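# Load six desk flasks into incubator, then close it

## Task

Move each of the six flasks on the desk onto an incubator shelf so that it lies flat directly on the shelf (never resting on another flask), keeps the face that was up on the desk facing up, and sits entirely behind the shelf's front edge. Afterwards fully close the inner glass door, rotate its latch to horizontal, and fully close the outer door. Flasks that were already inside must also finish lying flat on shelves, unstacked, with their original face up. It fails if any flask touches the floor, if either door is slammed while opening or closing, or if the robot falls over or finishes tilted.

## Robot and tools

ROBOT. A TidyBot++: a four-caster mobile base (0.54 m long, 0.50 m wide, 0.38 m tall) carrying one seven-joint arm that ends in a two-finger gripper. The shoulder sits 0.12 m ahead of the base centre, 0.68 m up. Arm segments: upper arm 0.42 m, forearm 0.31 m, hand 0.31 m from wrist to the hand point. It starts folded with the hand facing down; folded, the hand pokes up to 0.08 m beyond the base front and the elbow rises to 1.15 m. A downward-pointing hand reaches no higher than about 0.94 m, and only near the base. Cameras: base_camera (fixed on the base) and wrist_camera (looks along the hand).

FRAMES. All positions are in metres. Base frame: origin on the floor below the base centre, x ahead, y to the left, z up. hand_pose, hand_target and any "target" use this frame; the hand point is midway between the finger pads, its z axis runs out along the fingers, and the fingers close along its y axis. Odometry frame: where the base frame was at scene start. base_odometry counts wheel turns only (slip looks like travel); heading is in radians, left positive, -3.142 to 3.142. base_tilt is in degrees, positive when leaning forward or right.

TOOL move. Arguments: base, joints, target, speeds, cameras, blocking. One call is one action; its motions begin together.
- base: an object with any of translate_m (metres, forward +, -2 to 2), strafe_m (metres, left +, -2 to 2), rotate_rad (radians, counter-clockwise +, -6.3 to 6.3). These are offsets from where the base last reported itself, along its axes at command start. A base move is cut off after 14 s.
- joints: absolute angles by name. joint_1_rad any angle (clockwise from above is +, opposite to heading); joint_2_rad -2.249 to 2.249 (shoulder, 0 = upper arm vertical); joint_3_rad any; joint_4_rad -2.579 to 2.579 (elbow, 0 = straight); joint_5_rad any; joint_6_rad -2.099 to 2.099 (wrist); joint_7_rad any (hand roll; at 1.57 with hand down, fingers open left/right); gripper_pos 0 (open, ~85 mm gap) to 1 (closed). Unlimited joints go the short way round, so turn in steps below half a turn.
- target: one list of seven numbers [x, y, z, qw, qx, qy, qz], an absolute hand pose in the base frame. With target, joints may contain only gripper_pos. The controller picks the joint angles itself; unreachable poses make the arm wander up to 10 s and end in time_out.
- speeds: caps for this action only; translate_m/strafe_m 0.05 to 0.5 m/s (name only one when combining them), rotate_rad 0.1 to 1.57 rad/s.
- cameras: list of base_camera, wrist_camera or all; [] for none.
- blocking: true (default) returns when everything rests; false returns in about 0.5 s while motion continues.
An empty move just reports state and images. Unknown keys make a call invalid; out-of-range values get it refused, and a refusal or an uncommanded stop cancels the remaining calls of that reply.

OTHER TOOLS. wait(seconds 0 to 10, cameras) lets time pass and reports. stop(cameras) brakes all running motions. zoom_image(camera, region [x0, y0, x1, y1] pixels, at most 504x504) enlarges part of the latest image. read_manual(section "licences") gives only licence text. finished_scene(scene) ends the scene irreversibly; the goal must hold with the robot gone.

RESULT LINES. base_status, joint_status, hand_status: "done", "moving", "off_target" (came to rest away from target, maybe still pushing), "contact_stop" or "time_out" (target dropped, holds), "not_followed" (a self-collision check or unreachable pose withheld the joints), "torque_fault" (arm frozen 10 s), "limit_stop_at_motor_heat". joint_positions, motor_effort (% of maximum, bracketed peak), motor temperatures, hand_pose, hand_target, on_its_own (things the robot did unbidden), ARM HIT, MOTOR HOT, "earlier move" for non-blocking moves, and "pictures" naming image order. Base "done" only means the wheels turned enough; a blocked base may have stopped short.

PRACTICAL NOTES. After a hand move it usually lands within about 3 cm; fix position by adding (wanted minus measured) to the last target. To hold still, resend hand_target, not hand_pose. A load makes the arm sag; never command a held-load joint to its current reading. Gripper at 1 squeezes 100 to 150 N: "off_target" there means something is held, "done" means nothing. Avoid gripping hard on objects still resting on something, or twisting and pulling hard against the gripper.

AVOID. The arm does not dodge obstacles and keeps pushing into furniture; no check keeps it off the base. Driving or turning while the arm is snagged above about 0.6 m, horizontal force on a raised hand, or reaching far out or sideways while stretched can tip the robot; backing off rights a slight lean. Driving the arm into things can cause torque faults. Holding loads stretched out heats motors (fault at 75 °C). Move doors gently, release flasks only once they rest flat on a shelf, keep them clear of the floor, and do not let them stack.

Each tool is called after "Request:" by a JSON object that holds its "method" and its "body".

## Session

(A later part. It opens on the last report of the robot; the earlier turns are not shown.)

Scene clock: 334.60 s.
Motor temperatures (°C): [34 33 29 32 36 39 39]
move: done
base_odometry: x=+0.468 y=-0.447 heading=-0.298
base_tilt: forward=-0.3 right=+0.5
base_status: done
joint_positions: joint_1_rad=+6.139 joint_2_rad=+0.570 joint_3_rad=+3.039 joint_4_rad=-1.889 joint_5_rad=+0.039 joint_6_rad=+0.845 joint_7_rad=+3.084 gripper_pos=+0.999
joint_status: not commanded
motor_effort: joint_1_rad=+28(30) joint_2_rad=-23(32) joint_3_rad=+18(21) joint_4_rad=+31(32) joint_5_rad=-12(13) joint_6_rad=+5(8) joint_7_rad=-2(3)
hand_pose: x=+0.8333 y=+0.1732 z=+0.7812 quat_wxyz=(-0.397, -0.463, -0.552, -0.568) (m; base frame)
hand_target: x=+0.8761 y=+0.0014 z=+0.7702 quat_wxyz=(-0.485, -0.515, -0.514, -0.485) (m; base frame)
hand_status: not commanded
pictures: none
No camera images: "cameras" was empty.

Request:
{"method": "move", "body": {"cameras": ["wrist_camera"]}}

Scene clock: 336.77 s.
Motor temperatures (°C): [34 33 29 32 36 39 39]
base_odometry: x=+0.468 y=-0.447 heading=-0.298
base_tilt: forward=-0.3 right=+0.5
base_status: done
joint_positions: joint_1_rad=+6.139 joint_2_rad=+0.570 joint_3_rad=+3.039 joint_4_rad=-1.889 joint_5_rad=+0.039 joint_6_rad=+0.845 joint_7_rad=+3.084 gripper_pos=+0.999
joint_status: not commanded
motor_effort: joint_1_rad=+28(30) joint_2_rad=-25(32) joint_3_rad=+19(21) joint_4_rad=+31(32) joint_5_rad=-12(13) joint_6_rad=+6(8) joint_7_rad=-2(3)
hand_pose: x=+0.8333 y=+0.1732 z=+0.7812 quat_wxyz=(-0.397, -0.463, -0.552, -0.568) (m; base frame)
hand_target: x=+0.8761 y=+0.0014 z=+0.7702 quat_wxyz=(-0.485, -0.515, -0.514, -0.485) (m; base frame)
hand_status: not commanded
pictures: wrist_camera
camera_calibration:
wrist_camera: T_world_to_cam=[[0.0810743, -0.070601, 0.994204, -0.830425], [0.266964, -0.959504, -0.0899069, 0.0710781], [0.96029, 0.272705, -0.0589432, -0.666889], [0, 0, 0, 1]] pos_world=[0.688758, 0.191435, 0.792694]

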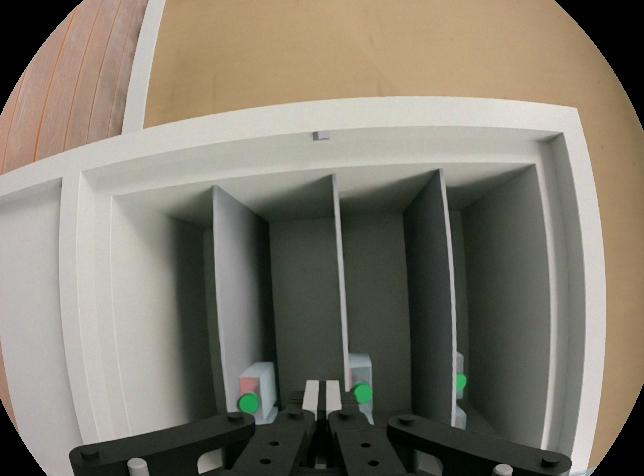

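Request:
{"method": "move", "body": {"base": {"strafe_m": -0.05}, "speeds": {"strafe_m": 0.05}, "cameras": []}}

Scene clock: 341.47 s.
Motor temperatures (°C): [34 33 29 32 36 39 39]
move: done
base_odometry: x=+0.454 y=-0.495 heading=-0.297
base_tilt: forward=-0.3 right=+0.5
base_status: done
joint_positions: joint_1_rad=+6.119 joint_2_rad=+0.561 joint_3_rad=+3.024 joint_4_rad=-1.905 joint_5_rad=+0.051 joint_6_rad=+0.845 joint_7_rad=+3.084 gripper_pos=+0.999
joint_status: not commanded
motor_effort: joint_1_rad=+31(34) joint_2_rad=-22(25) joint_3_rad=+22(24) joint_4_rad=+34(35) joint_5_rad=-13(15) joint_6_rad=+6(7) joint_7_rad=-1(3)
hand_pose: x=+0.8215 y=+0.1970 z=+0.7805 quat_wxyz=(-0.384, -0.453, -0.563, -0.575) (m; base frame)
hand_target: x=+0.8761 y=+0.0014 z=+0.7702 quat_wxyz=(-0.485, -0.515, -0.514, -0.485) (m; base frame)
hand_status: not commanded
pictures: none
No camera images: "cameras" was empty.

Request:
{"method": "move", "body": {"base": {"strafe_m": 0.22}, "speeds": {"strafe_m": 0.15}, "cameras": []}}

Request:
{"method": "move", "body": {"base": {"translate_m": -0.35}, "joints": {"joint_7_rad": 1.57}, "cameras": ["wrist_camera"]}}

Scene clock: 345.40 s.
Motor temperatures (°C): [34 33 29 32 36 39 39]
move: done
base_odometry: x=+0.519 y=-0.284 heading=-0.298
base_tilt: forward=-0.3 right=+0.5
base_status: done
joint_positions: joint_1_rad=+6.271 joint_2_rad=+0.591 joint_3_rad=+3.132 joint_4_rad=-1.843 joint_5_rad=+0.048 joint_6_rad=+0.845 joint_7_rad=+3.086 gripper_pos=+0.999
joint_status: not commanded
motor_effort: joint_1_rad=+0(31) joint_2_rad=-35(37) joint_3_rad=-1(22) joint_4_rad=+16(35) joint_5_rad=-1(13) joint_6_rad=+8(9) joint_7_rad=+0(2)
hand_pose: x=+0.8684 y=+0.0272 z=+0.7869 quat_wxyz=(-0.474, -0.498, -0.511, -0.516) (m; base frame)
hand_target: x=+0.8761 y=+0.0014 z=+0.7702 quat_wxyz=(-0.485, -0.515, -0.514, -0.485) (m; base frame)
hand_status: not commanded
pictures: none
No camera images: "cameras" was empty.

Scene clock: 347.53 s.
Motor temperatures (°C): [34 33 29 32 36 39 39]
move: done
base_odometry: x=+0.184 y=-0.182 heading=-0.298
base_tilt: forward=-0.3 right=+0.6
base_status: done
joint_positions: joint_1_rad=+6.273 joint_2_rad=+0.595 joint_3_rad=+3.133 joint_4_rad=-1.838 joint_5_rad=+0.048 joint_6_rad=+0.845 joint_7_rad=+1.644 gripper_pos=+0.999
joint_status: all done
motor_effort: joint_1_rad=+0(3) joint_2_rad=-35(37) joint_3_rad=-2(2) joint_4_rad=+16(17) joint_5_rad=-1(3) joint_6_rad=+8(9) joint_7_rad=+1(2)
hand_pose: x=+0.8701 y=+0.0254 z=+0.7863 quat_wxyz=(-0.016, -0.711, -0.055, -0.701) (m; base frame)
hand_target: x=+0.8761 y=+0.0014 z=+0.7702 quat_wxyz=(+0.000, -0.728, +0.000, -0.686) (m; base frame)
hand_status: not commanded
pictures: wrist_camera
camera_calibration:
wrist_camera: T_world_to_cam=[[0.0759963, -0.992291, 0.0978979, -0.11628], [0.000311848, -0.0981582, -0.995171, 0.84184], [0.997108, 0.0756598, -0.00715022, -0.729319], [0, 0, 0, 1]] pos_world=[0.735784, 0.0224296, 0.843943]

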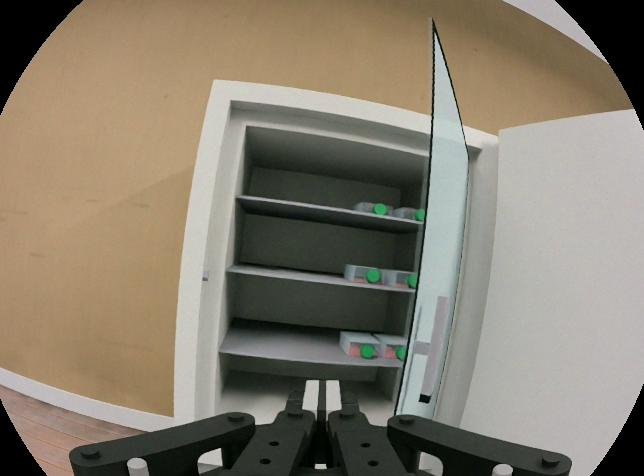

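Request:
{"method": "move", "body": {"base": {"translate_m": 0.249, "strafe_m": 0.267, "rotate_rad": -0.22}, "joints": {"joint_7_rad": 1.5}, "cameras": []}}

Request:
{"method": "move", "body": {"cameras": ["wrist_camera"]}}

Scene clock: 356.47 s.
Motor temperatures (°C): [34 33 29 32 36 39 39]
move: done
base_odometry: x=+0.500 y=+0.001 heading=-0.518
base_tilt: forward=-0.3 right=+0.5
base_status: done
joint_positions: joint_1_rad=+6.275 joint_2_rad=+0.596 joint_3_rad=+3.137 joint_4_rad=-1.838 joint_5_rad=+0.041 joint_6_rad=+0.845 joint_7_rad=+1.562 gripper_pos=+0.999
joint_status: all done
motor_effort: joint_1_rad=+0(8) joint_2_rad=-35(38) joint_3_rad=-1(6) joint_4_rad=+16(17) joint_5_rad=-1(2) joint_6_rad=+8(9) joint_7_rad=+1(2)
hand_pose: x=+0.8705 y=+0.0202 z=+0.7854 quat_wxyz=(+0.010, -0.713, -0.021, -0.701) (m; base frame)
hand_target: x=+0.8761 y=+0.0014 z=+0.7702 quat_wxyz=(+0.024, -0.727, +0.026, -0.685) (m; base frame)
hand_status: not commanded
pictures: none
No camera images: "cameras" was empty.

Scene clock: 356.47 s.
Motor temperatures (°C): [34 33 29 32 36 39 39]
base_odometry: x=+0.500 y=+0.001 heading=-0.518
base_tilt: forward=-0.3 right=+0.5
base_status: done
joint_positions: joint_1_rad=+6.275 joint_2_rad=+0.596 joint_3_rad=+3.137 joint_4_rad=-1.838 joint_5_rad=+0.041 joint_6_rad=+0.845 joint_7_rad=+1.562 gripper_pos=+0.999
joint_status: all done
motor_effort: joint_1_rad=+0(8) joint_2_rad=-35(38) joint_3_rad=-1(6) joint_4_rad=+16(17) joint_5_rad=-1(2) joint_6_rad=+8(9) joint_7_rad=+1(2)
hand_pose: x=+0.8705 y=+0.0202 z=+0.7854 quat_wxyz=(+0.010, -0.713, -0.021, -0.701) (m; base frame)
hand_target: x=+0.8761 y=+0.0014 z=+0.7702 quat_wxyz=(+0.024, -0.727, +0.026, -0.685) (m; base frame)
hand_status: not commanded
pictures: wrist_camera
camera_calibration:
wrist_camera: T_world_to_cam=[[0.0644536, -0.997831, 0.013359, -0.0448289], [-0.00541052, -0.0137361, -0.999891, 0.847489], [0.997906, 0.0643743, -0.00628412, -0.730515], [0, 0, 0, 1]] pos_world=[0.73646, 0.0139359, 0.843405]

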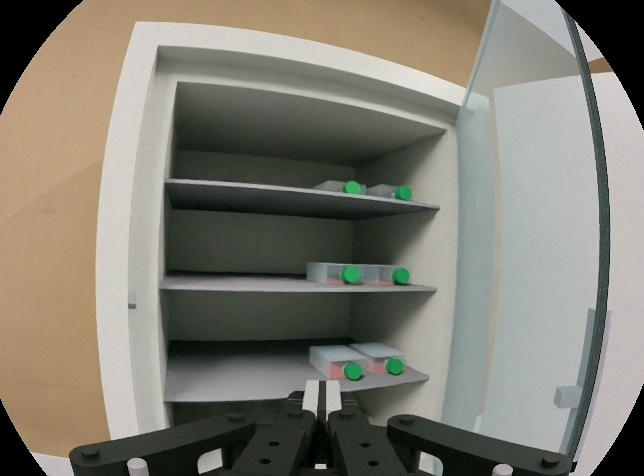

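Request:
{"method": "move", "body": {"base": {"translate_m": 0.141, "strafe_m": -0.055}, "speeds": {"translate_m": 0.15}, "cameras": []}}

Request:
{"method": "move", "body": {"base": {"translate_m": 0.0, "strafe_m": -0.2, "rotate_rad": 0.1}, "speeds": {"strafe_m": 0.1, "rotate_rad": 0.1}, "cameras": ["wrist_camera"]}}

Scene clock: 360.60 s.
Motor temperatures (°C): [34 33 29 32 36 39 39]
move: done
base_odometry: x=+0.596 y=-0.117 heading=-0.518
base_tilt: forward=-0.3 right=+0.6
base_status: done
joint_positions: joint_1_rad=+6.276 joint_2_rad=+0.598 joint_3_rad=+3.137 joint_4_rad=-1.837 joint_5_rad=+0.041 joint_6_rad=+0.845 joint_7_rad=+1.562 gripper_pos=+0.999
joint_status: not commanded
motor_effort: joint_1_rad=+0(1) joint_2_rad=-35(38) joint_3_rad=-2(2) joint_4_rad=+16(18) joint_5_rad=-1(2) joint_6_rad=+8(9) joint_7_rad=+1(2)
hand_pose: x=+0.8709 y=+0.0193 z=+0.7844 quat_wxyz=(+0.010, -0.714, -0.020, -0.700) (m; base frame)
hand_target: x=+0.8761 y=+0.0014 z=+0.7702 quat_wxyz=(+0.024, -0.727, +0.026, -0.685) (m; base frame)
hand_status: not commanded
pictures: none
No camera images: "cameras" was empty.

Scene clock: 363.17 s.
Motor temperatures (°C): [34 33 29 32 36 39 39]
move: done
base_odometry: x=+0.497 y=-0.291 heading=-0.417
base_tilt: forward=-0.3 right=+0.6
base_status: done
joint_positions: joint_1_rad=+6.282 joint_2_rad=+0.598 joint_3_rad=+3.138 joint_4_rad=-1.837 joint_5_rad=+0.041 joint_6_rad=+0.845 joint_7_rad=+1.561 gripper_pos=+0.999
joint_status: not commanded
motor_effort: joint_1_rad=+0(6) joint_2_rad=-36(37) joint_3_rad=-1(4) joint_4_rad=+16(17) joint_5_rad=-1(4) joint_6_rad=+8(9) joint_7_rad=+0(1)
hand_pose: x=+0.8710 y=+0.0137 z=+0.7844 quat_wxyz=(+0.007, -0.714, -0.018, -0.700) (m; base frame)
hand_target: x=+0.8761 y=+0.0014 z=+0.7702 quat_wxyz=(+0.024, -0.727, +0.026, -0.685) (m; base frame)
hand_status: not commanded
pictures: wrist_camera
camera_calibration:
wrist_camera: T_world_to_cam=[[0.0557625, -0.998348, 0.0138249, -0.0441186], [-0.00670213, -0.0142204, -0.999876, 0.847465], [0.998422, 0.0556629, -0.00748402, -0.730065], [0, 0, 0, 1]] pos_world=[0.737053, 0.0086431, 0.842506]

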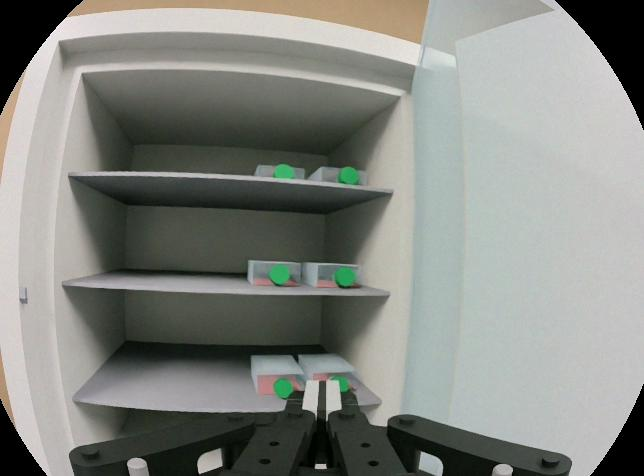

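Request:
{"method": "move", "body": {"base": {"translate_m": 0.0, "strafe_m": -0.2, "rotate_rad": 0.12}, "speeds": {"strafe_m": 0.1, "rotate_rad": 0.1}, "cameras": ["wrist_camera"]}}

Scene clock: 367.03 s.
Motor temperatures (°C): [34 33 29 32 36 39 39]
move: done
base_odometry: x=+0.416 y=-0.474 heading=-0.295
base_tilt: forward=-0.2 right=+0.6
base_status: done
joint_positions: joint_1_rad=+6.283 joint_2_rad=+0.598 joint_3_rad=+3.138 joint_4_rad=-1.837 joint_5_rad=+0.041 joint_6_rad=+0.845 joint_7_rad=+1.561 gripper_pos=+0.999
joint_status: not commanded
motor_effort: joint_1_rad=+0(4) joint_2_rad=-35(37) joint_3_rad=-1(3) joint_4_rad=+16(17) joint_5_rad=-1(2) joint_6_rad=+8(9) joint_7_rad=+1(1)
hand_pose: x=+0.8710 y=+0.0132 z=+0.7844 quat_wxyz=(+0.007, -0.714, -0.018, -0.700) (m; base frame)
hand_target: x=+0.8761 y=+0.0014 z=+0.7702 quat_wxyz=(+0.024, -0.727, +0.026, -0.685) (m; base frame)
hand_status: not commanded
pictures: wrist_camera
camera_calibration:
wrist_camera: T_world_to_cam=[[0.0550648, -0.998387, 0.0138153, -0.0440944], [-0.00671238, -0.0142061, -0.999877, 0.847465], [0.99846, 0.0549653, -0.00748381, -0.73006], [0, 0, 0, 1]] pos_world=[0.737053, 0.00814386, 0.842506]

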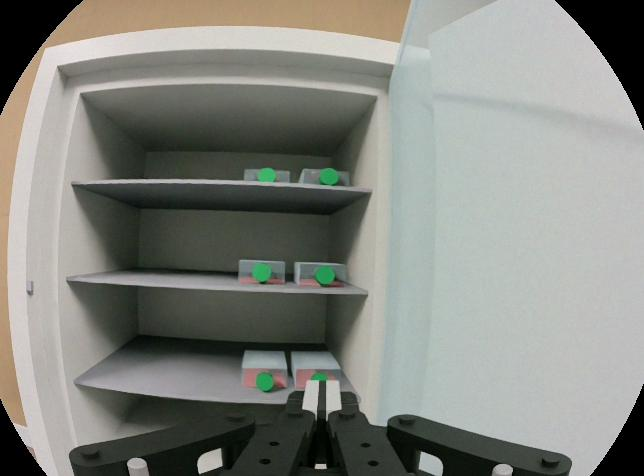

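Request:
{"method": "move", "body": {"base": {"translate_m": 0.0, "strafe_m": -0.2, "rotate_rad": 0.2}, "speeds": {"strafe_m": 0.1, "rotate_rad": 0.1}, "cameras": ["wrist_camera"]}}

Scene clock: 372.53 s.
Motor temperatures (°C): [34 33 29 32 36 39 39]
move: done
base_odometry: x=+0.358 y=-0.665 heading=-0.094
base_tilt: forward=-0.3 right=+0.5
base_status: done
joint_positions: joint_1_rad=+6.282 joint_2_rad=+0.598 joint_3_rad=+3.139 joint_4_rad=-1.837 joint_5_rad=+0.041 joint_6_rad=+0.845 joint_7_rad=+1.561 gripper_pos=+0.999
joint_status: not commanded
motor_effort: joint_1_rad=+0(4) joint_2_rad=-35(37) joint_3_rad=-1(4) joint_4_rad=+16(17) joint_5_rad=-1(2) joint_6_rad=+8(9) joint_7_rad=+1(1)
hand_pose: x=+0.8711 y=+0.0133 z=+0.7844 quat_wxyz=(+0.007, -0.714, -0.018, -0.700) (m; base frame)
hand_target: x=+0.8761 y=+0.0014 z=+0.7702 quat_wxyz=(+0.024, -0.727, +0.026, -0.685) (m; base frame)
hand_status: not commanded
pictures: wrist_camera
camera_calibration:
wrist_camera: T_world_to_cam=[[0.0549632, -0.998389, 0.0141142, -0.0441724], [-0.00669708, -0.0145038, -0.999872, 0.847454], [0.998466, 0.0548616, -0.00748347, -0.730069], [0, 0, 0, 1]] pos_world=[0.737053, 0.00824293, 0.842506]

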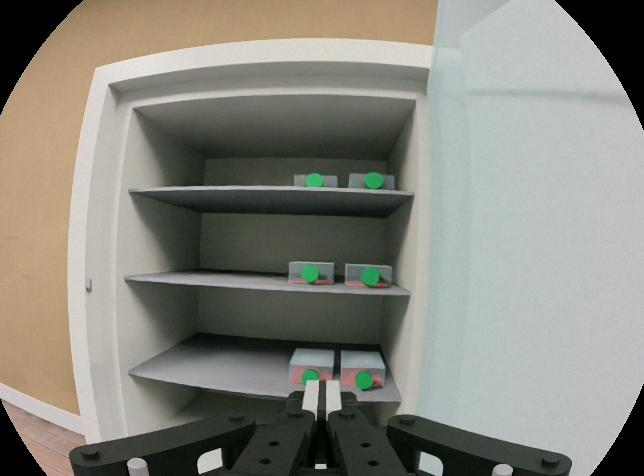

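Request:
{"method": "move", "body": {"base": {"translate_m": -0.35, "strafe_m": 0.1}, "cameras": ["wrist_camera"]}}

Request:
{"method": "move", "body": {"joints": {"joint_1_rad": 0.6}, "cameras": ["wrist_camera"]}}

Scene clock: 378.03 s.
Motor temperatures (°C): [34 33 29 32 36 39 39]
move: done
base_odometry: x=+0.018 y=-0.533 heading=-0.094
base_tilt: forward=-0.3 right=+0.5
base_status: done
joint_positions: joint_1_rad=+6.282 joint_2_rad=+0.599 joint_3_rad=+3.139 joint_4_rad=-1.837 joint_5_rad=+0.041 joint_6_rad=+0.845 joint_7_rad=+1.561 gripper_pos=+0.999
joint_status: not commanded
motor_effort: joint_1_rad=+0(2) joint_2_rad=-36(38) joint_3_rad=-1(3) joint_4_rad=+16(17) joint_5_rad=-1(2) joint_6_rad=+8(9) joint_7_rad=+0(1)
hand_pose: x=+0.8712 y=+0.0133 z=+0.7839 quat_wxyz=(+0.007, -0.714, -0.018, -0.700) (m; base frame)
hand_target: x=+0.8761 y=+0.0014 z=+0.7702 quat_wxyz=(+0.024, -0.727, +0.026, -0.685) (m; base frame)
hand_status: not commanded
pictures: wrist_camera
camera_calibration:
wrist_camera: T_world_to_cam=[[0.0549718, -0.998389, 0.0140868, -0.0441596], [-0.00729763, -0.0145095, -0.999868, 0.847395], [0.998461, 0.0548617, -0.00808348, -0.729762], [0, 0, 0, 1]] pos_world=[0.73725, 0.00824291, 0.842007]

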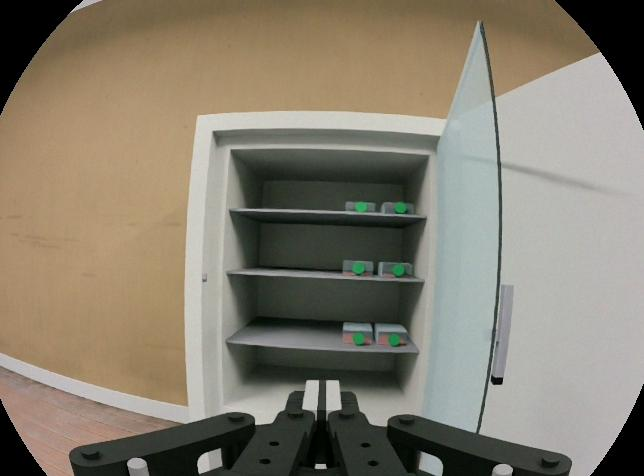

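Scene clock: 379.87 s.
Motor temperatures (°C): [34 33 29 32 36 39 39]
move: done
base_odometry: x=+0.018 y=-0.533 heading=-0.094
base_tilt: forward=-0.3 right=+0.6
base_status: not commanded
joint_positions: joint_1_rad=+6.874 joint_2_rad=+0.599 joint_3_rad=+3.144 joint_4_rad=-1.837 joint_5_rad=+0.041 joint_6_rad=+0.845 joint_7_rad=+1.561 gripper_pos=+0.999
joint_status: all done
motor_effort: joint_1_rad=+0(4) joint_2_rad=-36(37) joint_3_rad=-1(4) joint_4_rad=+16(17) joint_5_rad=-1(2) joint_6_rad=+8(9) joint_7_rad=+0(1)
hand_pose: x=+0.7493 y=-0.4108 z=+0.7838 quat_wxyz=(-0.200, -0.688, +0.192, -0.671) (m; base frame)
hand_target: x=+0.7446 y=-0.4264 z=+0.7702 quat_wxyz=(-0.179, -0.687, +0.240, -0.662) (m; base frame)
hand_status: not commanded
pictures: wrist_camera
camera_calibration:
wrist_camera: T_world_to_cam=[[-0.514537, -0.857305, 0.0167413, 0.0218548], [-0.0156303, -0.0101434, -0.999826, 0.848353], [0.857326, -0.514709, -0.00818081, -0.712939], [0, 0, 0, 1]] pos_world=[0.635726, -0.339615, 0.842008]

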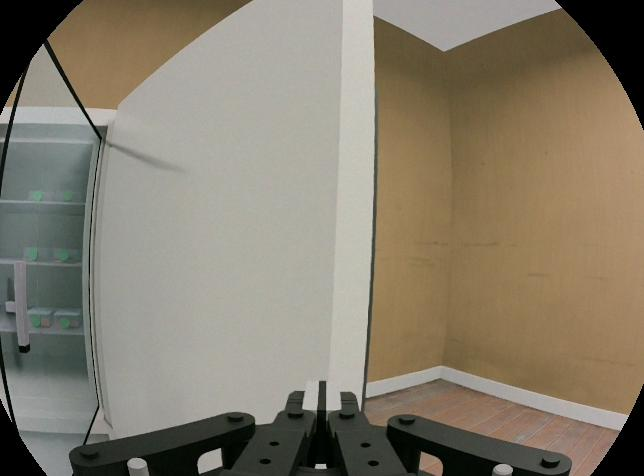

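Request:
{"method": "move", "body": {"joints": {"joint_1_rad": 0.0}, "cameras": []}}

Request:
{"method": "move", "body": {"base": {"translate_m": 0.28, "strafe_m": 0.02}, "speeds": {"translate_m": 0.2}, "cameras": []}}

Request:
{"method": "move", "body": {"base": {"strafe_m": -0.25, "rotate_rad": 0.1}, "speeds": {"strafe_m": 0.1, "rotate_rad": 0.1}, "cameras": ["wrist_camera"]}}

Scene clock: 386.27 s.
Motor temperatures (°C): [34 33 29 32 36 39 39]
move: done
base_odometry: x=+0.018 y=-0.533 heading=-0.094
base_tilt: forward=-0.3 right=+0.5
base_status: not commanded
joint_positions: joint_1_rad=+6.293 joint_2_rad=+0.599 joint_3_rad=+3.139 joint_4_rad=-1.837 joint_5_rad=+0.041 joint_6_rad=+0.845 joint_7_rad=+1.561 gripper_pos=+0.999
joint_status: all done
motor_effort: joint_1_rad=+0(4) joint_2_rad=-36(37) joint_3_rad=-2(4) joint_4_rad=+16(16) joint_5_rad=-1(2) joint_6_rad=+8(9) joint_7_rad=+0(1)
hand_pose: x=+0.8713 y=+0.0053 z=+0.7839 quat_wxyz=(+0.003, -0.714, -0.014, -0.700) (m; base frame)
hand_target: x=+0.8761 y=+0.0014 z=+0.7702 quat_wxyz=(+0.024, -0.727, +0.026, -0.685) (m; base frame)
hand_status: not commanded
pictures: none
No camera images: "cameras" was empty.

Scene clock: 388.47 s.
Motor temperatures (°C): [34 33 29 32 36 39 39]
move: done
base_odometry: x=+0.299 y=-0.539 heading=-0.094
base_tilt: forward=-0.3 right=+0.6
base_status: done
joint_positions: joint_1_rad=+6.292 joint_2_rad=+0.600 joint_3_rad=+3.139 joint_4_rad=-1.836 joint_5_rad=+0.041 joint_6_rad=+0.845 joint_7_rad=+1.561 gripper_pos=+0.999
joint_status: not commanded
motor_effort: joint_1_rad=+0(1) joint_2_rad=-35(38) joint_3_rad=-2(3) joint_4_rad=+16(17) joint_5_rad=-1(2) joint_6_rad=+9(9) joint_7_rad=+0(1)
hand_pose: x=+0.8714 y=+0.0055 z=+0.7836 quat_wxyz=(+0.003, -0.714, -0.014, -0.700) (m; base frame)
hand_target: x=+0.8761 y=+0.0014 z=+0.7702 quat_wxyz=(+0.024, -0.727, +0.026, -0.685) (m; base frame)
hand_status: not commanded
pictures: none
No camera images: "cameras" was empty.

Scene clock: 391.63 s.
Motor temperatures (°C): [33 33 29 32 36 39 39]
move: done
base_odometry: x=+0.276 y=-0.788 heading=+0.008
base_tilt: forward=-0.2 right=+0.6
base_status: done
joint_positions: joint_1_rad=+6.277 joint_2_rad=+0.601 joint_3_rad=+3.136 joint_4_rad=-1.837 joint_5_rad=+0.041 joint_6_rad=+0.845 joint_7_rad=+1.561 gripper_pos=+0.999
joint_status: not commanded
motor_effort: joint_1_rad=+0(5) joint_2_rad=-36(37) joint_3_rad=-2(4) joint_4_rad=+16(23) joint_5_rad=-1(3) joint_6_rad=+8(9) joint_7_rad=+0(1)
hand_pose: x=+0.8712 y=+0.0184 z=+0.7819 quat_wxyz=(+0.010, -0.715, -0.020, -0.699) (m; base frame)
hand_target: x=+0.8761 y=+0.0014 z=+0.7702 quat_wxyz=(+0.024, -0.727, +0.026, -0.685) (m; base frame)
hand_status: not commanded
pictures: wrist_camera
camera_calibration:
wrist_camera: T_world_to_cam=[[0.0620142, -0.997999, 0.0123651, -0.0438087], [-0.00999846, -0.0130095, -0.999865, 0.84793], [0.998025, 0.0618822, -0.0107852, -0.727685], [0, 0, 0, 1]] pos_world=[0.737443, 0.012341, 0.840509]

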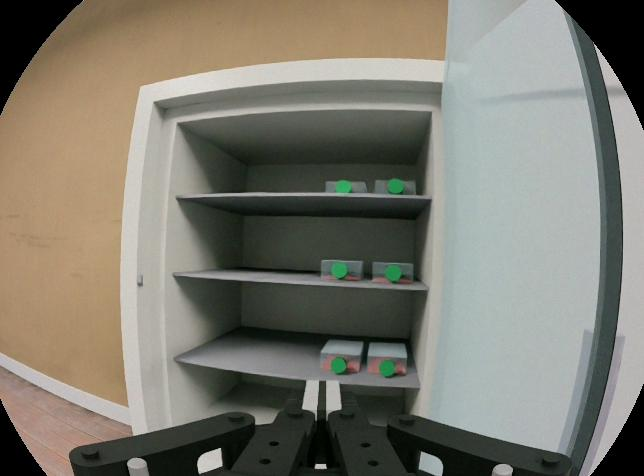

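Request:
{"method": "move", "body": {"base": {"strafe_m": -0.15, "rotate_rad": 0.08}, "speeds": {"strafe_m": 0.1, "rotate_rad": 0.1}, "cameras": ["wrist_camera"]}}

Scene clock: 397.47 s.
Motor temperatures (°C): [33 33 29 32 36 39 39]
move: done
base_odometry: x=+0.277 y=-0.938 heading=+0.089
base_tilt: forward=-0.3 right=+0.6
base_status: done
joint_positions: joint_1_rad=+6.282 joint_2_rad=+0.601 joint_3_rad=+3.138 joint_4_rad=-1.837 joint_5_rad=+0.041 joint_6_rad=+0.845 joint_7_rad=+1.561 gripper_pos=+0.999
joint_status: not commanded
motor_effort: joint_1_rad=+0(6) joint_2_rad=-35(37) joint_3_rad=-1(3) joint_4_rad=+16(17) joint_5_rad=-1(2) joint_6_rad=+8(9) joint_7_rad=+0(1)
hand_pose: x=+0.8713 y=+0.0137 z=+0.7819 quat_wxyz=(+0.007, -0.715, -0.018, -0.699) (m; base frame)
hand_target: x=+0.8761 y=+0.0014 z=+0.7702 quat_wxyz=(+0.024, -0.727, +0.026, -0.685) (m; base frame)
hand_status: not commanded
pictures: wrist_camera
camera_calibration:
wrist_camera: T_world_to_cam=[[0.0557113, -0.998358, 0.013336, -0.043667], [-0.0101254, -0.013921, -0.999852, 0.847873], [0.998396, 0.055568, -0.0108843, -0.727691], [0, 0, 0, 1]] pos_world=[0.737541, 0.00864424, 0.840409]

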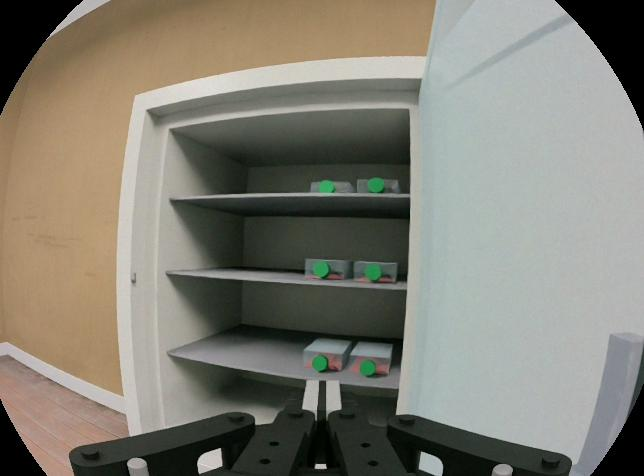

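Request:
{"method": "move", "body": {"base": {"translate_m": -0.3}, "joints": {"gripper_pos": 0.0}, "cameras": []}}

Request:
{"method": "move", "body": {"joints": {"joint_1_rad": 0.0, "joint_2_rad": 0.0, "joint_3_rad": 3.1416, "joint_4_rad": -1.3, "joint_5_rad": 0, "joint_6_rad": -0.75, "joint_7_rad": 1.5708}, "cameras": []}}

Request:
{"method": "move", "body": {"base": {"translate_m": -0.34, "strafe_m": 1.42, "rotate_rad": 1.43}}}

Scene clock: 406.90 s.
Motor temperatures (°C): [33 33 29 32 36 39 39]
move: done
base_odometry: x=-0.022 y=-0.965 heading=+0.089
base_tilt: forward=-0.3 right=+0.6
base_status: done
joint_positions: joint_1_rad=+6.282 joint_2_rad=+0.602 joint_3_rad=+3.138 joint_4_rad=-1.837 joint_5_rad=+0.041 joint_6_rad=+0.845 joint_7_rad=+1.561 gripper_pos=+0.000
joint_status: all done
motor_effort: joint_1_rad=+0(2) joint_2_rad=-37(39) joint_3_rad=-2(3) joint_4_rad=+16(17) joint_5_rad=-1(2) joint_6_rad=+8(9) joint_7_rad=+1(1)
hand_pose: x=+0.8714 y=+0.0136 z=+0.7817 quat_wxyz=(+0.007, -0.715, -0.018, -0.699) (m; base frame)
hand_target: x=+0.8761 y=+0.0014 z=+0.7702 quat_wxyz=(+0.024, -0.727, +0.026, -0.685) (m; base frame)
hand_status: not commanded
pictures: none
No camera images: "cameras" was empty.

Scene clock: 409.37 s.
Motor temperatures (°C): [33 33 29 32 36 39 39]
move: done
base_odometry: x=-0.022 y=-0.965 heading=+0.089
base_tilt: forward=-0.3 right=+0.6
base_status: not commanded
joint_positions: joint_1_rad=+6.282 joint_2_rad=+0.004 joint_3_rad=+3.138 joint_4_rad=-1.319 joint_5_rad=+0.041 joint_6_rad=-0.672 joint_7_rad=+1.561 gripper_pos=+0.000
joint_status: all done
motor_effort: joint_1_rad=+0(1) joint_2_rad=-20(40) joint_3_rad=-1(3) joint_4_rad=+21(22) joint_5_rad=+0(2) joint_6_rad=+7(9) joint_7_rad=+0(2)
hand_pose: x=+0.7091 y=-0.0039 z=+1.0514 quat_wxyz=(-0.016, -0.840, -0.004, -0.542) (m; base frame)
hand_target: x=+0.6981 y=+0.0014 z=+1.0431 quat_wxyz=(+0.000, -0.855, +0.000, -0.519) (m; base frame)
hand_status: not commanded
pictures: none
No camera images: "cameras" was empty.

Scene clock: 413.93 s.
Motor temperatures (°C): [33 33 29 32 36 39 39]
move: done
base_odometry: x=-0.487 y=+0.420 heading=+1.520
base_tilt: forward=-0.2 right=+0.5
base_status: done
joint_positions: joint_1_rad=+6.283 joint_2_rad=+0.003 joint_3_rad=+3.142 joint_4_rad=-1.319 joint_5_rad=+0.041 joint_6_rad=-0.677 joint_7_rad=+1.561 gripper_pos=+0.000
joint_status: not commanded
motor_effort: joint_1_rad=+0(4) joint_2_rad=-21(24) joint_3_rad=+0(5) joint_4_rad=+21(22) joint_5_rad=-1(2) joint_6_rad=+7(8) joint_7_rad=+0(1)
hand_pose: x=+0.7082 y=-0.0067 z=+1.0506 quat_wxyz=(-0.017, -0.841, -0.002, -0.541) (m; base frame)
hand_target: x=+0.6981 y=+0.0014 z=+1.0431 quat_wxyz=(+0.000, -0.855, +0.000, -0.519) (m; base frame)
hand_status: not commanded
pictures: base_camera, wrist_camera
camera_calibration:
wrist_camera: T_world_to_cam=[[0.00410309, -0.999761, 0.0214819, -0.0306736], [-0.404403, -0.021306, -0.914333, 1.30403], [0.914572, -0.00493575, -0.404394, -0.0884076], [0, 0, 0, 1]] pos_world=[0.608333, -0.00331912, 1.15722]

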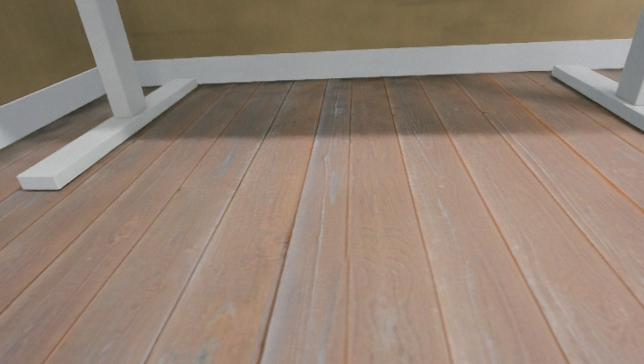

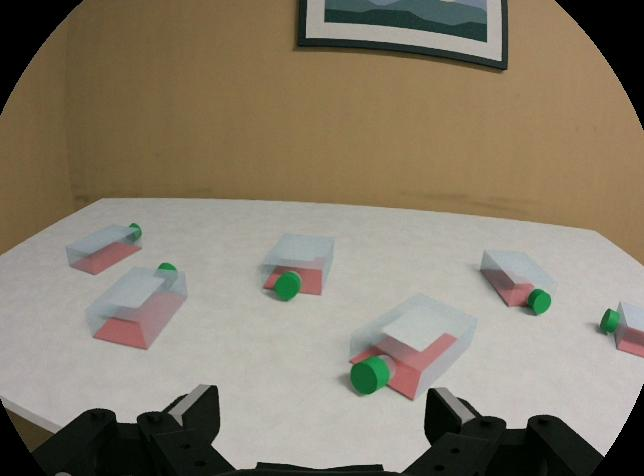

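Request:
{"method": "zoom_image", "body": {"camera": "wrist_camera", "region": [340, 280, 490, 410]}}

Request:
{"method": "zoom_image", "body": {"camera": "wrist_camera", "region": [60, 210, 210, 360]}}

Request:
{"method": "zoom_image", "body": {"camera": "wrist_camera", "region": [250, 225, 350, 310]}}

Request:
{"method": "zoom_image", "body": {"camera": "wrist_camera", "region": [470, 230, 644, 370]}}

Scaled by 3.360.

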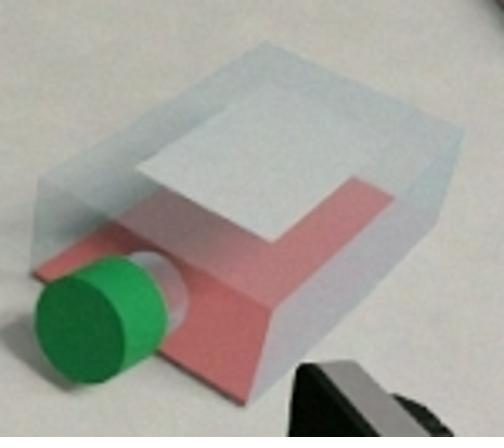

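Scaled by 3.360.

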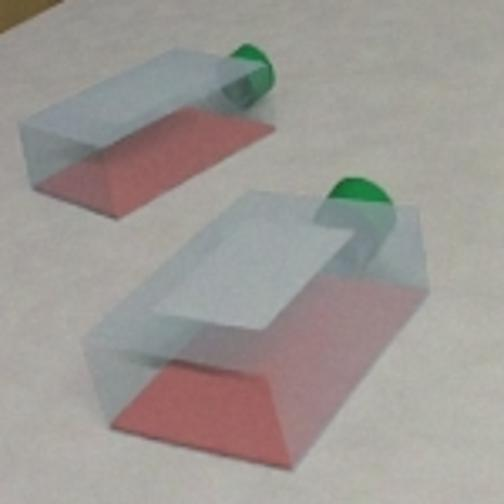

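Scaled by 5.040.

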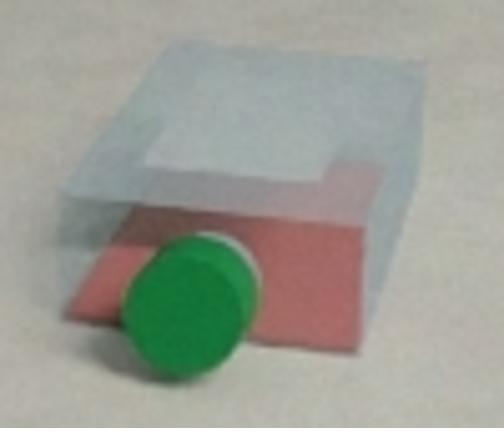

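Scaled by 2.897.

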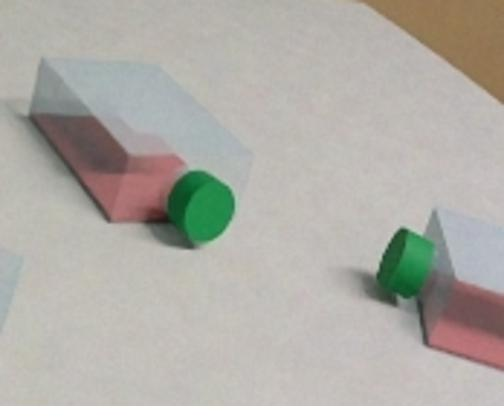

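Request:
{"method": "move", "body": {"base": {"rotate_rad": -0.1, "strafe_m": 0.32}, "joints": {"joint_1_rad": 0.0, "joint_2_rad": 0.273, "joint_4_rad": -1.145, "joint_6_rad": -0.815, "joint_7_rad": 1.5708}, "cameras": ["wrist_camera"]}}

Scene clock: 458.87 s.
Motor temperatures (°C): [33 33 29 32 36 39 39]
move: done
base_odometry: x=-0.807 y=+0.436 heading=+1.419
base_tilt: forward=-0.3 right=+0.6
base_status: done
joint_positions: joint_1_rad=+6.282 joint_2_rad=+0.272 joint_3_rad=+3.143 joint_4_rad=-1.171 joint_5_rad=+0.041 joint_6_rad=-0.741 joint_7_rad=+1.561 gripper_pos=+0.000
joint_status: all done
motor_effort: joint_1_rad=+0(4) joint_2_rad=-30(34) joint_3_rad=-1(6) joint_4_rad=+21(22) joint_5_rad=+0(2) joint_6_rad=+7(8) joint_7_rad=+0(1)
hand_pose: x=+0.7983 y=-0.0074 z=+0.9486 quat_wxyz=(-0.017, -0.887, -0.003, -0.461) (m; base frame)
hand_target: x=+0.7886 y=+0.0014 z=+0.9434 quat_wxyz=(+0.000, -0.899, +0.000, -0.439) (m; base frame)
hand_status: not commanded
pictures: wrist_camera
camera_calibration:
wrist_camera: T_world_to_cam=[[0.00511013, -0.999782, 0.0202248, -0.0290599], [-0.565053, -0.0195736, -0.824823, 1.2904], [0.825039, -0.00721315, -0.56503, 0.0117922], [0, 0, 0, 1]] pos_world=[0.719563, -0.00371068, 1.0716]

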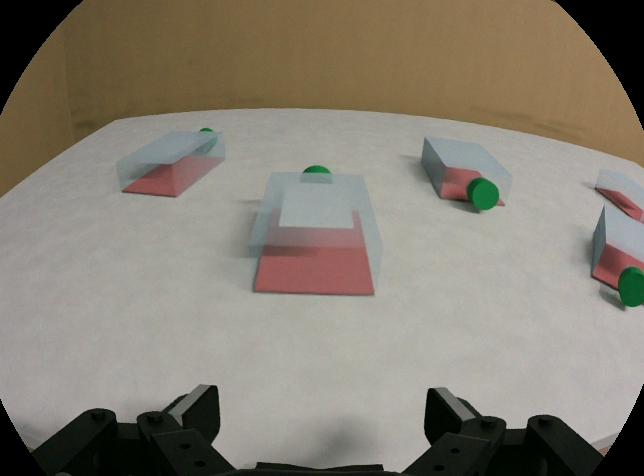

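Request:
{"method": "move", "body": {"joints": {"joint_2_rad": 0.271, "joint_4_rad": -1.2075, "joint_6_rad": -0.753, "gripper_pos": 1.0}, "cameras": []}}

Request:
{"method": "move", "body": {"joints": {"joint_2_rad": 0.27, "joint_4_rad": -1.2405, "joint_6_rad": -0.721}, "cameras": []}}

Request:
{"method": "move", "body": {"joints": {"joint_2_rad": 0.269, "joint_4_rad": -1.2736, "joint_6_rad": -0.689}, "cameras": ["wrist_camera"]}}

Scene clock: 466.63 s.
Motor temperatures (°C): [33 33 29 32 36 39 39]
move: done
base_odometry: x=-0.807 y=+0.436 heading=+1.419
base_tilt: forward=-0.3 right=+0.5
base_status: not commanded
joint_positions: joint_1_rad=+6.282 joint_2_rad=+0.272 joint_3_rad=+3.143 joint_4_rad=-1.198 joint_5_rad=+0.041 joint_6_rad=-0.741 joint_7_rad=+1.561 gripper_pos=+0.999
joint_status: all done
motor_effort: joint_1_rad=+0(0) joint_2_rad=-30(32) joint_3_rad=-1(2) joint_4_rad=+21(22) joint_5_rad=+0(1) joint_6_rad=+6(8) joint_7_rad=+0(1)
hand_pose: x=+0.7943 y=-0.0074 z=+0.9333 quat_wxyz=(-0.017, -0.893, -0.003, -0.449) (m; base frame)
hand_target: x=+0.7904 y=+0.0014 z=+0.9251 quat_wxyz=(+0.000, -0.898, +0.000, -0.439) (m; base frame)
hand_status: not commanded
pictures: none
No camera images: "cameras" was empty.

Scene clock: 467.27 s.
Motor temperatures (°C): [33 33 29 32 36 39 39]
move: done
base_odometry: x=-0.807 y=+0.436 heading=+1.419
base_tilt: forward=-0.3 right=+0.6
base_status: not commanded
joint_positions: joint_1_rad=+6.282 joint_2_rad=+0.269 joint_3_rad=+3.143 joint_4_rad=-1.209 joint_5_rad=+0.041 joint_6_rad=-0.733 joint_7_rad=+1.561 gripper_pos=+0.999
joint_status: all done
motor_effort: joint_1_rad=+0(1) joint_2_rad=-27(30) joint_3_rad=-2(2) joint_4_rad=+18(21) joint_5_rad=-1(1) joint_6_rad=+5(7) joint_7_rad=-1(1)
hand_pose: x=+0.7934 y=-0.0073 z=+0.9310 quat_wxyz=(-0.017, -0.893, -0.003, -0.449) (m; base frame)
hand_target: x=+0.7908 y=+0.0014 z=+0.9152 quat_wxyz=(+0.000, -0.898, +0.000, -0.440) (m; base frame)
hand_status: not commanded
pictures: none
No camera images: "cameras" was empty.

Scene clock: 467.90 s.
Motor temperatures (°C): [33 33 29 32 36 39 39]
move: off_target
base_odometry: x=-0.807 y=+0.436 heading=+1.419
base_tilt: forward=-0.3 right=+0.6
base_status: not commanded
joint_positions: joint_1_rad=+6.282 joint_2_rad=+0.262 joint_3_rad=+3.143 joint_4_rad=-1.227 joint_5_rad=+0.041 joint_6_rad=-0.710 joint_7_rad=+1.561 gripper_pos=+0.999
joint_status: joint_4_rad off_target (ended at -1.227, target -1.274); the others done
motor_effort: joint_1_rad=-1(1) joint_2_rad=-24(27) joint_3_rad=-1(3) joint_4_rad=+16(19) joint_5_rad=-1(1) joint_6_rad=+2(4) joint_7_rad=+1(1)
hand_pose: x=+0.7932 y=-0.0071 z=+0.9306 quat_wxyz=(-0.017, -0.891, -0.003, -0.454) (m; base frame)
hand_target: x=+0.7908 y=+0.0014 z=+0.9052 quat_wxyz=(+0.000, -0.898, +0.000, -0.439) (m; base frame)
hand_status: not commanded
pictures: wrist_camera
camera_calibration:
wrist_camera: T_world_to_cam=[[0.00672147, -0.999773, 0.0202281, -0.0296694], [-0.578611, -0.0203867, -0.815349, 1.27467], [0.815576, -0.00622385, -0.578617, 0.026008], [0, 0, 0, 1]] pos_world=[0.716526, -0.00351456, 1.05495]

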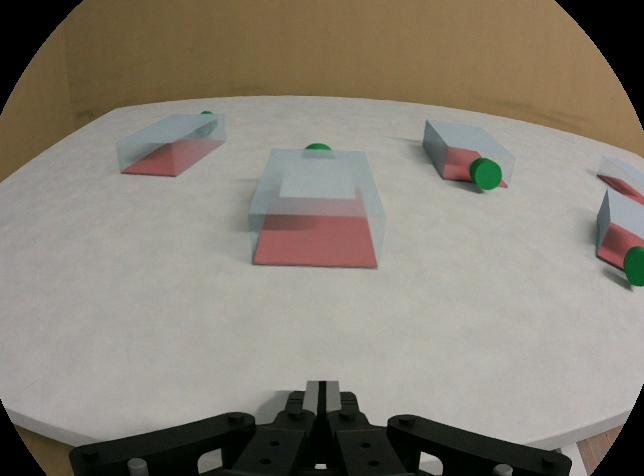

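Request:
{"method": "move", "body": {"joints": {"joint_2_rad": 0.265, "joint_4_rad": -1.18, "joint_6_rad": -0.775}, "cameras": []}}

Request:
{"method": "move", "body": {"joints": {"joint_2_rad": 0.271, "joint_4_rad": -1.2, "joint_6_rad": -0.76, "gripper_pos": 0.0}, "cameras": ["wrist_camera"]}}

Scene clock: 477.17 s.
Motor temperatures (°C): [33 33 29 32 36 39 39]
move: done
base_odometry: x=-0.807 y=+0.436 heading=+1.419
base_tilt: forward=-0.3 right=+0.6
base_status: not commanded
joint_positions: joint_1_rad=+6.282 joint_2_rad=+0.263 joint_3_rad=+3.143 joint_4_rad=-1.204 joint_5_rad=+0.041 joint_6_rad=-0.736 joint_7_rad=+1.561 gripper_pos=+0.999
joint_status: all done
motor_effort: joint_1_rad=+0(1) joint_2_rad=-29(30) joint_3_rad=-1(3) joint_4_rad=+21(21) joint_5_rad=-1(1) joint_6_rad=+6(7) joint_7_rad=+0(1)
hand_pose: x=+0.7920 y=-0.0074 z=+0.9367 quat_wxyz=(-0.017, -0.892, -0.003, -0.452) (m; base frame)
hand_target: x=+0.7891 y=+0.0014 z=+0.9391 quat_wxyz=(+0.000, -0.896, +0.000, -0.445) (m; base frame)
hand_status: not commanded
pictures: none
No camera images: "cameras" was empty.

Scene clock: 478.27 s.
Motor temperatures (°C): [33 33 29 32 36 39 39]
move: done
base_odometry: x=-0.807 y=+0.436 heading=+1.419
base_tilt: forward=-0.3 right=+0.5
base_status: not commanded
joint_positions: joint_1_rad=+6.282 joint_2_rad=+0.263 joint_3_rad=+3.143 joint_4_rad=-1.204 joint_5_rad=+0.041 joint_6_rad=-0.736 joint_7_rad=+1.561 gripper_pos=+0.000
joint_status: all done
motor_effort: joint_1_rad=+0(0) joint_2_rad=-29(31) joint_3_rad=-1(2) joint_4_rad=+21(21) joint_5_rad=+0(1) joint_6_rad=+7(7) joint_7_rad=+0(1)
hand_pose: x=+0.7920 y=-0.0074 z=+0.9366 quat_wxyz=(-0.017, -0.892, -0.003, -0.452) (m; base frame)
hand_target: x=+0.7903 y=+0.0014 z=+0.9276 quat_wxyz=(+0.000, -0.898, +0.000, -0.440) (m; base frame)
hand_status: not commanded
pictures: wrist_camera
camera_calibration:
wrist_camera: T_world_to_cam=[[0.005657, -0.999781, 0.0201435, -0.0291372], [-0.581567, -0.0196762, -0.813261, 1.2793], [0.813479, -0.00711419, -0.581551, 0.0348467], [0, 0, 0, 1]] pos_world=[0.715817, -0.00371114, 1.06126]

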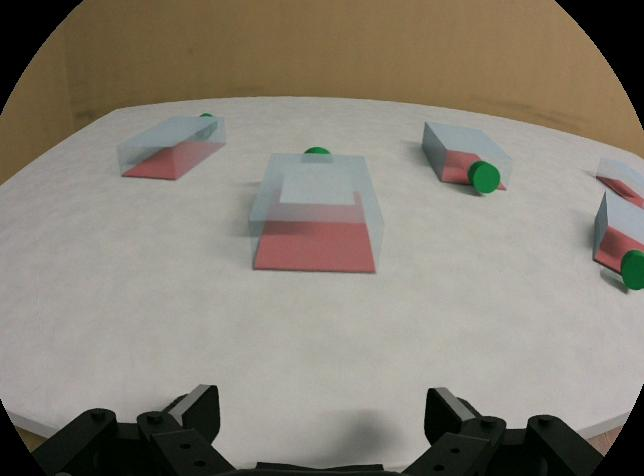

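Request:
{"method": "move", "body": {"joints": {"joint_5_rad": -0.05}, "base": {"translate_m": 0.06}, "speeds": {"translate_m": 0.1}, "cameras": ["wrist_camera"]}}

Scene clock: 482.70 s.
Motor temperatures (°C): [33 33 29 32 36 39 39]
move: done
base_odometry: x=-0.798 y=+0.495 heading=+1.420
base_tilt: forward=-0.3 right=+0.6
base_status: done
joint_positions: joint_1_rad=+6.282 joint_2_rad=+0.265 joint_3_rad=+3.143 joint_4_rad=-1.204 joint_5_rad=-0.011 joint_6_rad=-0.736 joint_7_rad=+1.561 gripper_pos=+0.000
joint_status: all done
motor_effort: joint_1_rad=+0(2) joint_2_rad=-29(33) joint_3_rad=-1(2) joint_4_rad=+21(22) joint_5_rad=+0(1) joint_6_rad=+6(7) joint_7_rad=+0(1)
hand_pose: x=+0.7927 y=+0.0032 z=+0.9347 quat_wxyz=(+0.007, -0.893, +0.006, -0.451) (m; base frame)
hand_target: x=+0.7903 y=+0.0121 z=+0.9279 quat_wxyz=(+0.023, -0.898, +0.009, -0.440) (m; base frame)
hand_status: not commanded
pictures: wrist_camera
camera_calibration:
wrist_camera: T_world_to_cam=[[0.0107192, -0.999467, -0.0308295, 0.0250703], [-0.583711, 0.0187787, -0.811744, 1.2785], [0.811891, 0.0266968, -0.583199, 0.0359544], [0, 0, 0, 1]] pos_world=[0.716813, 0.0000886084, 1.05955]

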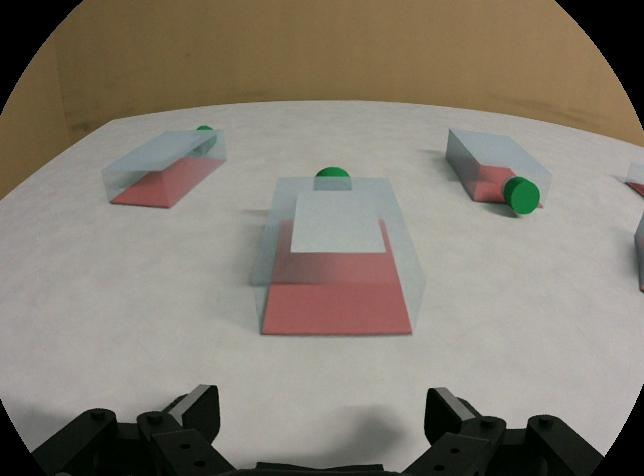

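Request:
{"method": "move", "body": {"base": {"translate_m": 0.03, "strafe_m": -0.007}, "speeds": {"translate_m": 0.1}, "cameras": ["wrist_camera"]}}

Scene clock: 488.23 s.
Motor temperatures (°C): [33 33 29 32 36 39 39]
move: done
base_odometry: x=-0.787 y=+0.524 heading=+1.420
base_tilt: forward=-0.3 right=+0.5
base_status: done
joint_positions: joint_1_rad=+6.282 joint_2_rad=+0.269 joint_3_rad=+3.143 joint_4_rad=-1.204 joint_5_rad=-0.011 joint_6_rad=-0.736 joint_7_rad=+1.561 gripper_pos=+0.000
joint_status: not commanded
motor_effort: joint_1_rad=+0(2) joint_2_rad=-30(33) joint_3_rad=-1(2) joint_4_rad=+21(21) joint_5_rad=-1(1) joint_6_rad=+6(7) joint_7_rad=+0(1)
hand_pose: x=+0.7936 y=+0.0032 z=+0.9323 quat_wxyz=(+0.007, -0.893, +0.006, -0.449) (m; base frame)
hand_target: x=+0.7903 y=+0.0121 z=+0.9279 quat_wxyz=(+0.023, -0.898, +0.009, -0.440) (m; base frame)
hand_status: not commanded
pictures: wrist_camera
camera_calibration:
wrist_camera: T_world_to_cam=[[0.0106088, -0.999467, -0.0308683, 0.0251124], [-0.586568, 0.0187807, -0.809682, 1.27742], [0.80983, 0.0266961, -0.586056, 0.0381877], [0, 0, 0, 1]] pos_world=[0.718105, 0.0000886161, 1.05746]

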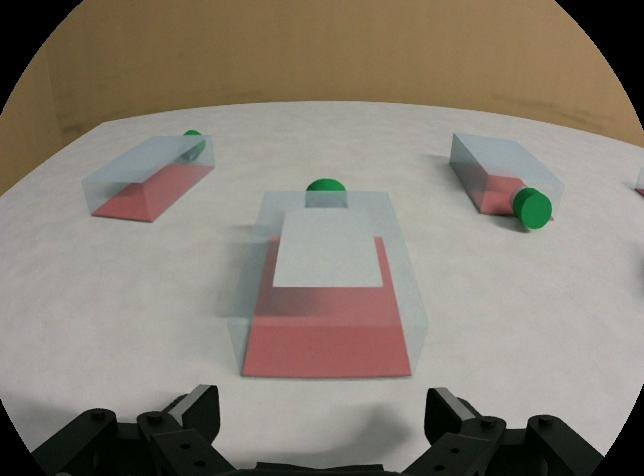

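Request:
{"method": "move", "body": {"base": {"translate_m": 0.015, "strafe_m": -0.002}, "speeds": {"translate_m": 0.05}, "cameras": ["wrist_camera"]}}

Request:
{"method": "zoom_image", "body": {"camera": "wrist_camera", "region": [180, 290, 470, 470]}}

Scene clock: 496.80 s.
Motor temperatures (°C): [33 33 29 32 36 39 39]
move: done
base_odometry: x=-0.782 y=+0.539 heading=+1.420
base_tilt: forward=-0.2 right=+0.6
base_status: done
joint_positions: joint_1_rad=+6.282 joint_2_rad=+0.269 joint_3_rad=+3.143 joint_4_rad=-1.204 joint_5_rad=-0.011 joint_6_rad=-0.736 joint_7_rad=+1.561 gripper_pos=+0.000
joint_status: not commanded
motor_effort: joint_1_rad=+0(3) joint_2_rad=-30(33) joint_3_rad=+0(2) joint_4_rad=+21(22) joint_5_rad=-1(1) joint_6_rad=+6(7) joint_7_rad=+0(1)
hand_pose: x=+0.7936 y=+0.0032 z=+0.9322 quat_wxyz=(+0.007, -0.893, +0.006, -0.449) (m; base frame)
hand_target: x=+0.7903 y=+0.0121 z=+0.9279 quat_wxyz=(+0.023, -0.898, +0.009, -0.440) (m; base frame)
hand_status: not commanded
pictures: wrist_camera
camera_calibration:
wrist_camera: T_world_to_cam=[[0.0106024, -0.999467, -0.0308684, 0.025113], [-0.586747, 0.0187787, -0.809552, 1.27739], [0.809701, 0.0266951, -0.586236, 0.0383314], [0, 0, 0, 1]] pos_world=[0.718204, 0.00008861, 1.05736]

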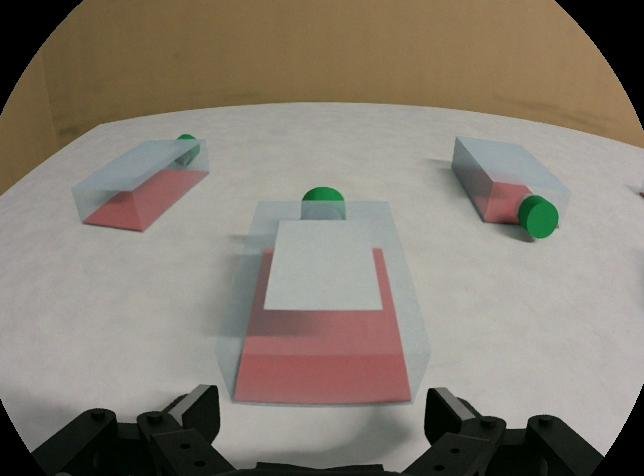

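Scaled by 1.738.

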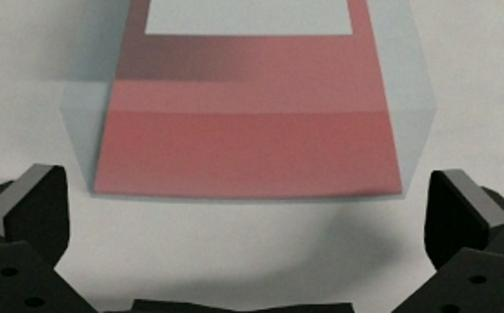

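Request:
{"method": "move", "body": {"base": {"translate_m": 0.025}, "speeds": {"translate_m": 0.05}, "cameras": ["wrist_camera"]}}

Request:
{"method": "zoom_image", "body": {"camera": "wrist_camera", "region": [180, 290, 470, 470]}}

Scene clock: 500.10 s.
Motor temperatures (°C): [33 33 29 32 36 39 38]
move: done
base_odometry: x=-0.778 y=+0.563 heading=+1.420
base_tilt: forward=-0.3 right=+0.5
base_status: done
joint_positions: joint_1_rad=+6.282 joint_2_rad=+0.270 joint_3_rad=+3.143 joint_4_rad=-1.204 joint_5_rad=-0.011 joint_6_rad=-0.736 joint_7_rad=+1.561 gripper_pos=+0.000
joint_status: not commanded
motor_effort: joint_1_rad=+0(1) joint_2_rad=-29(32) joint_3_rad=-1(2) joint_4_rad=+21(21) joint_5_rad=-1(1) joint_6_rad=+6(7) joint_7_rad=-1(1)
hand_pose: x=+0.7938 y=+0.0032 z=+0.9318 quat_wxyz=(+0.007, -0.894, +0.006, -0.449) (m; base frame)
hand_target: x=+0.7903 y=+0.0121 z=+0.9279 quat_wxyz=(+0.023, -0.898, +0.009, -0.440) (m; base frame)
hand_status: not commanded
pictures: wrist_camera
camera_calibration:
wrist_camera: T_world_to_cam=[[0.0105872, -0.999467, -0.0308761, 0.0251177], [-0.587199, 0.0187789, -0.809225, 1.27717], [0.809374, 0.0266978, -0.586687, 0.0386489], [0, 0, 0, 1]] pos_world=[0.718403, 0.0000886082, 1.05697]

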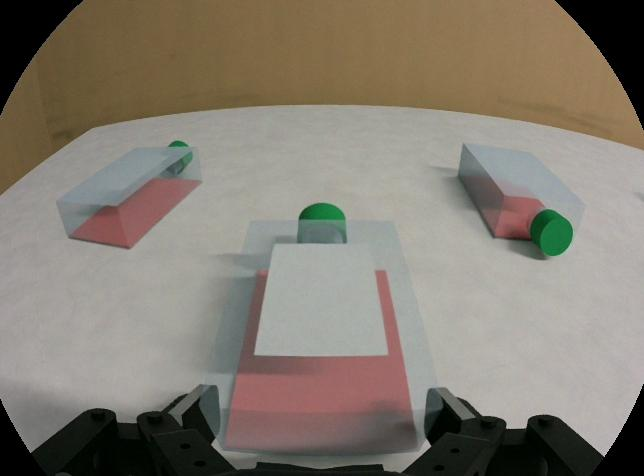

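Scaled by 1.738.

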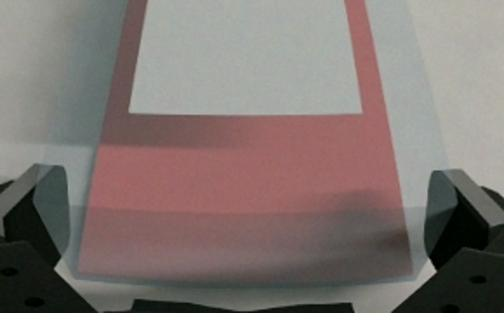

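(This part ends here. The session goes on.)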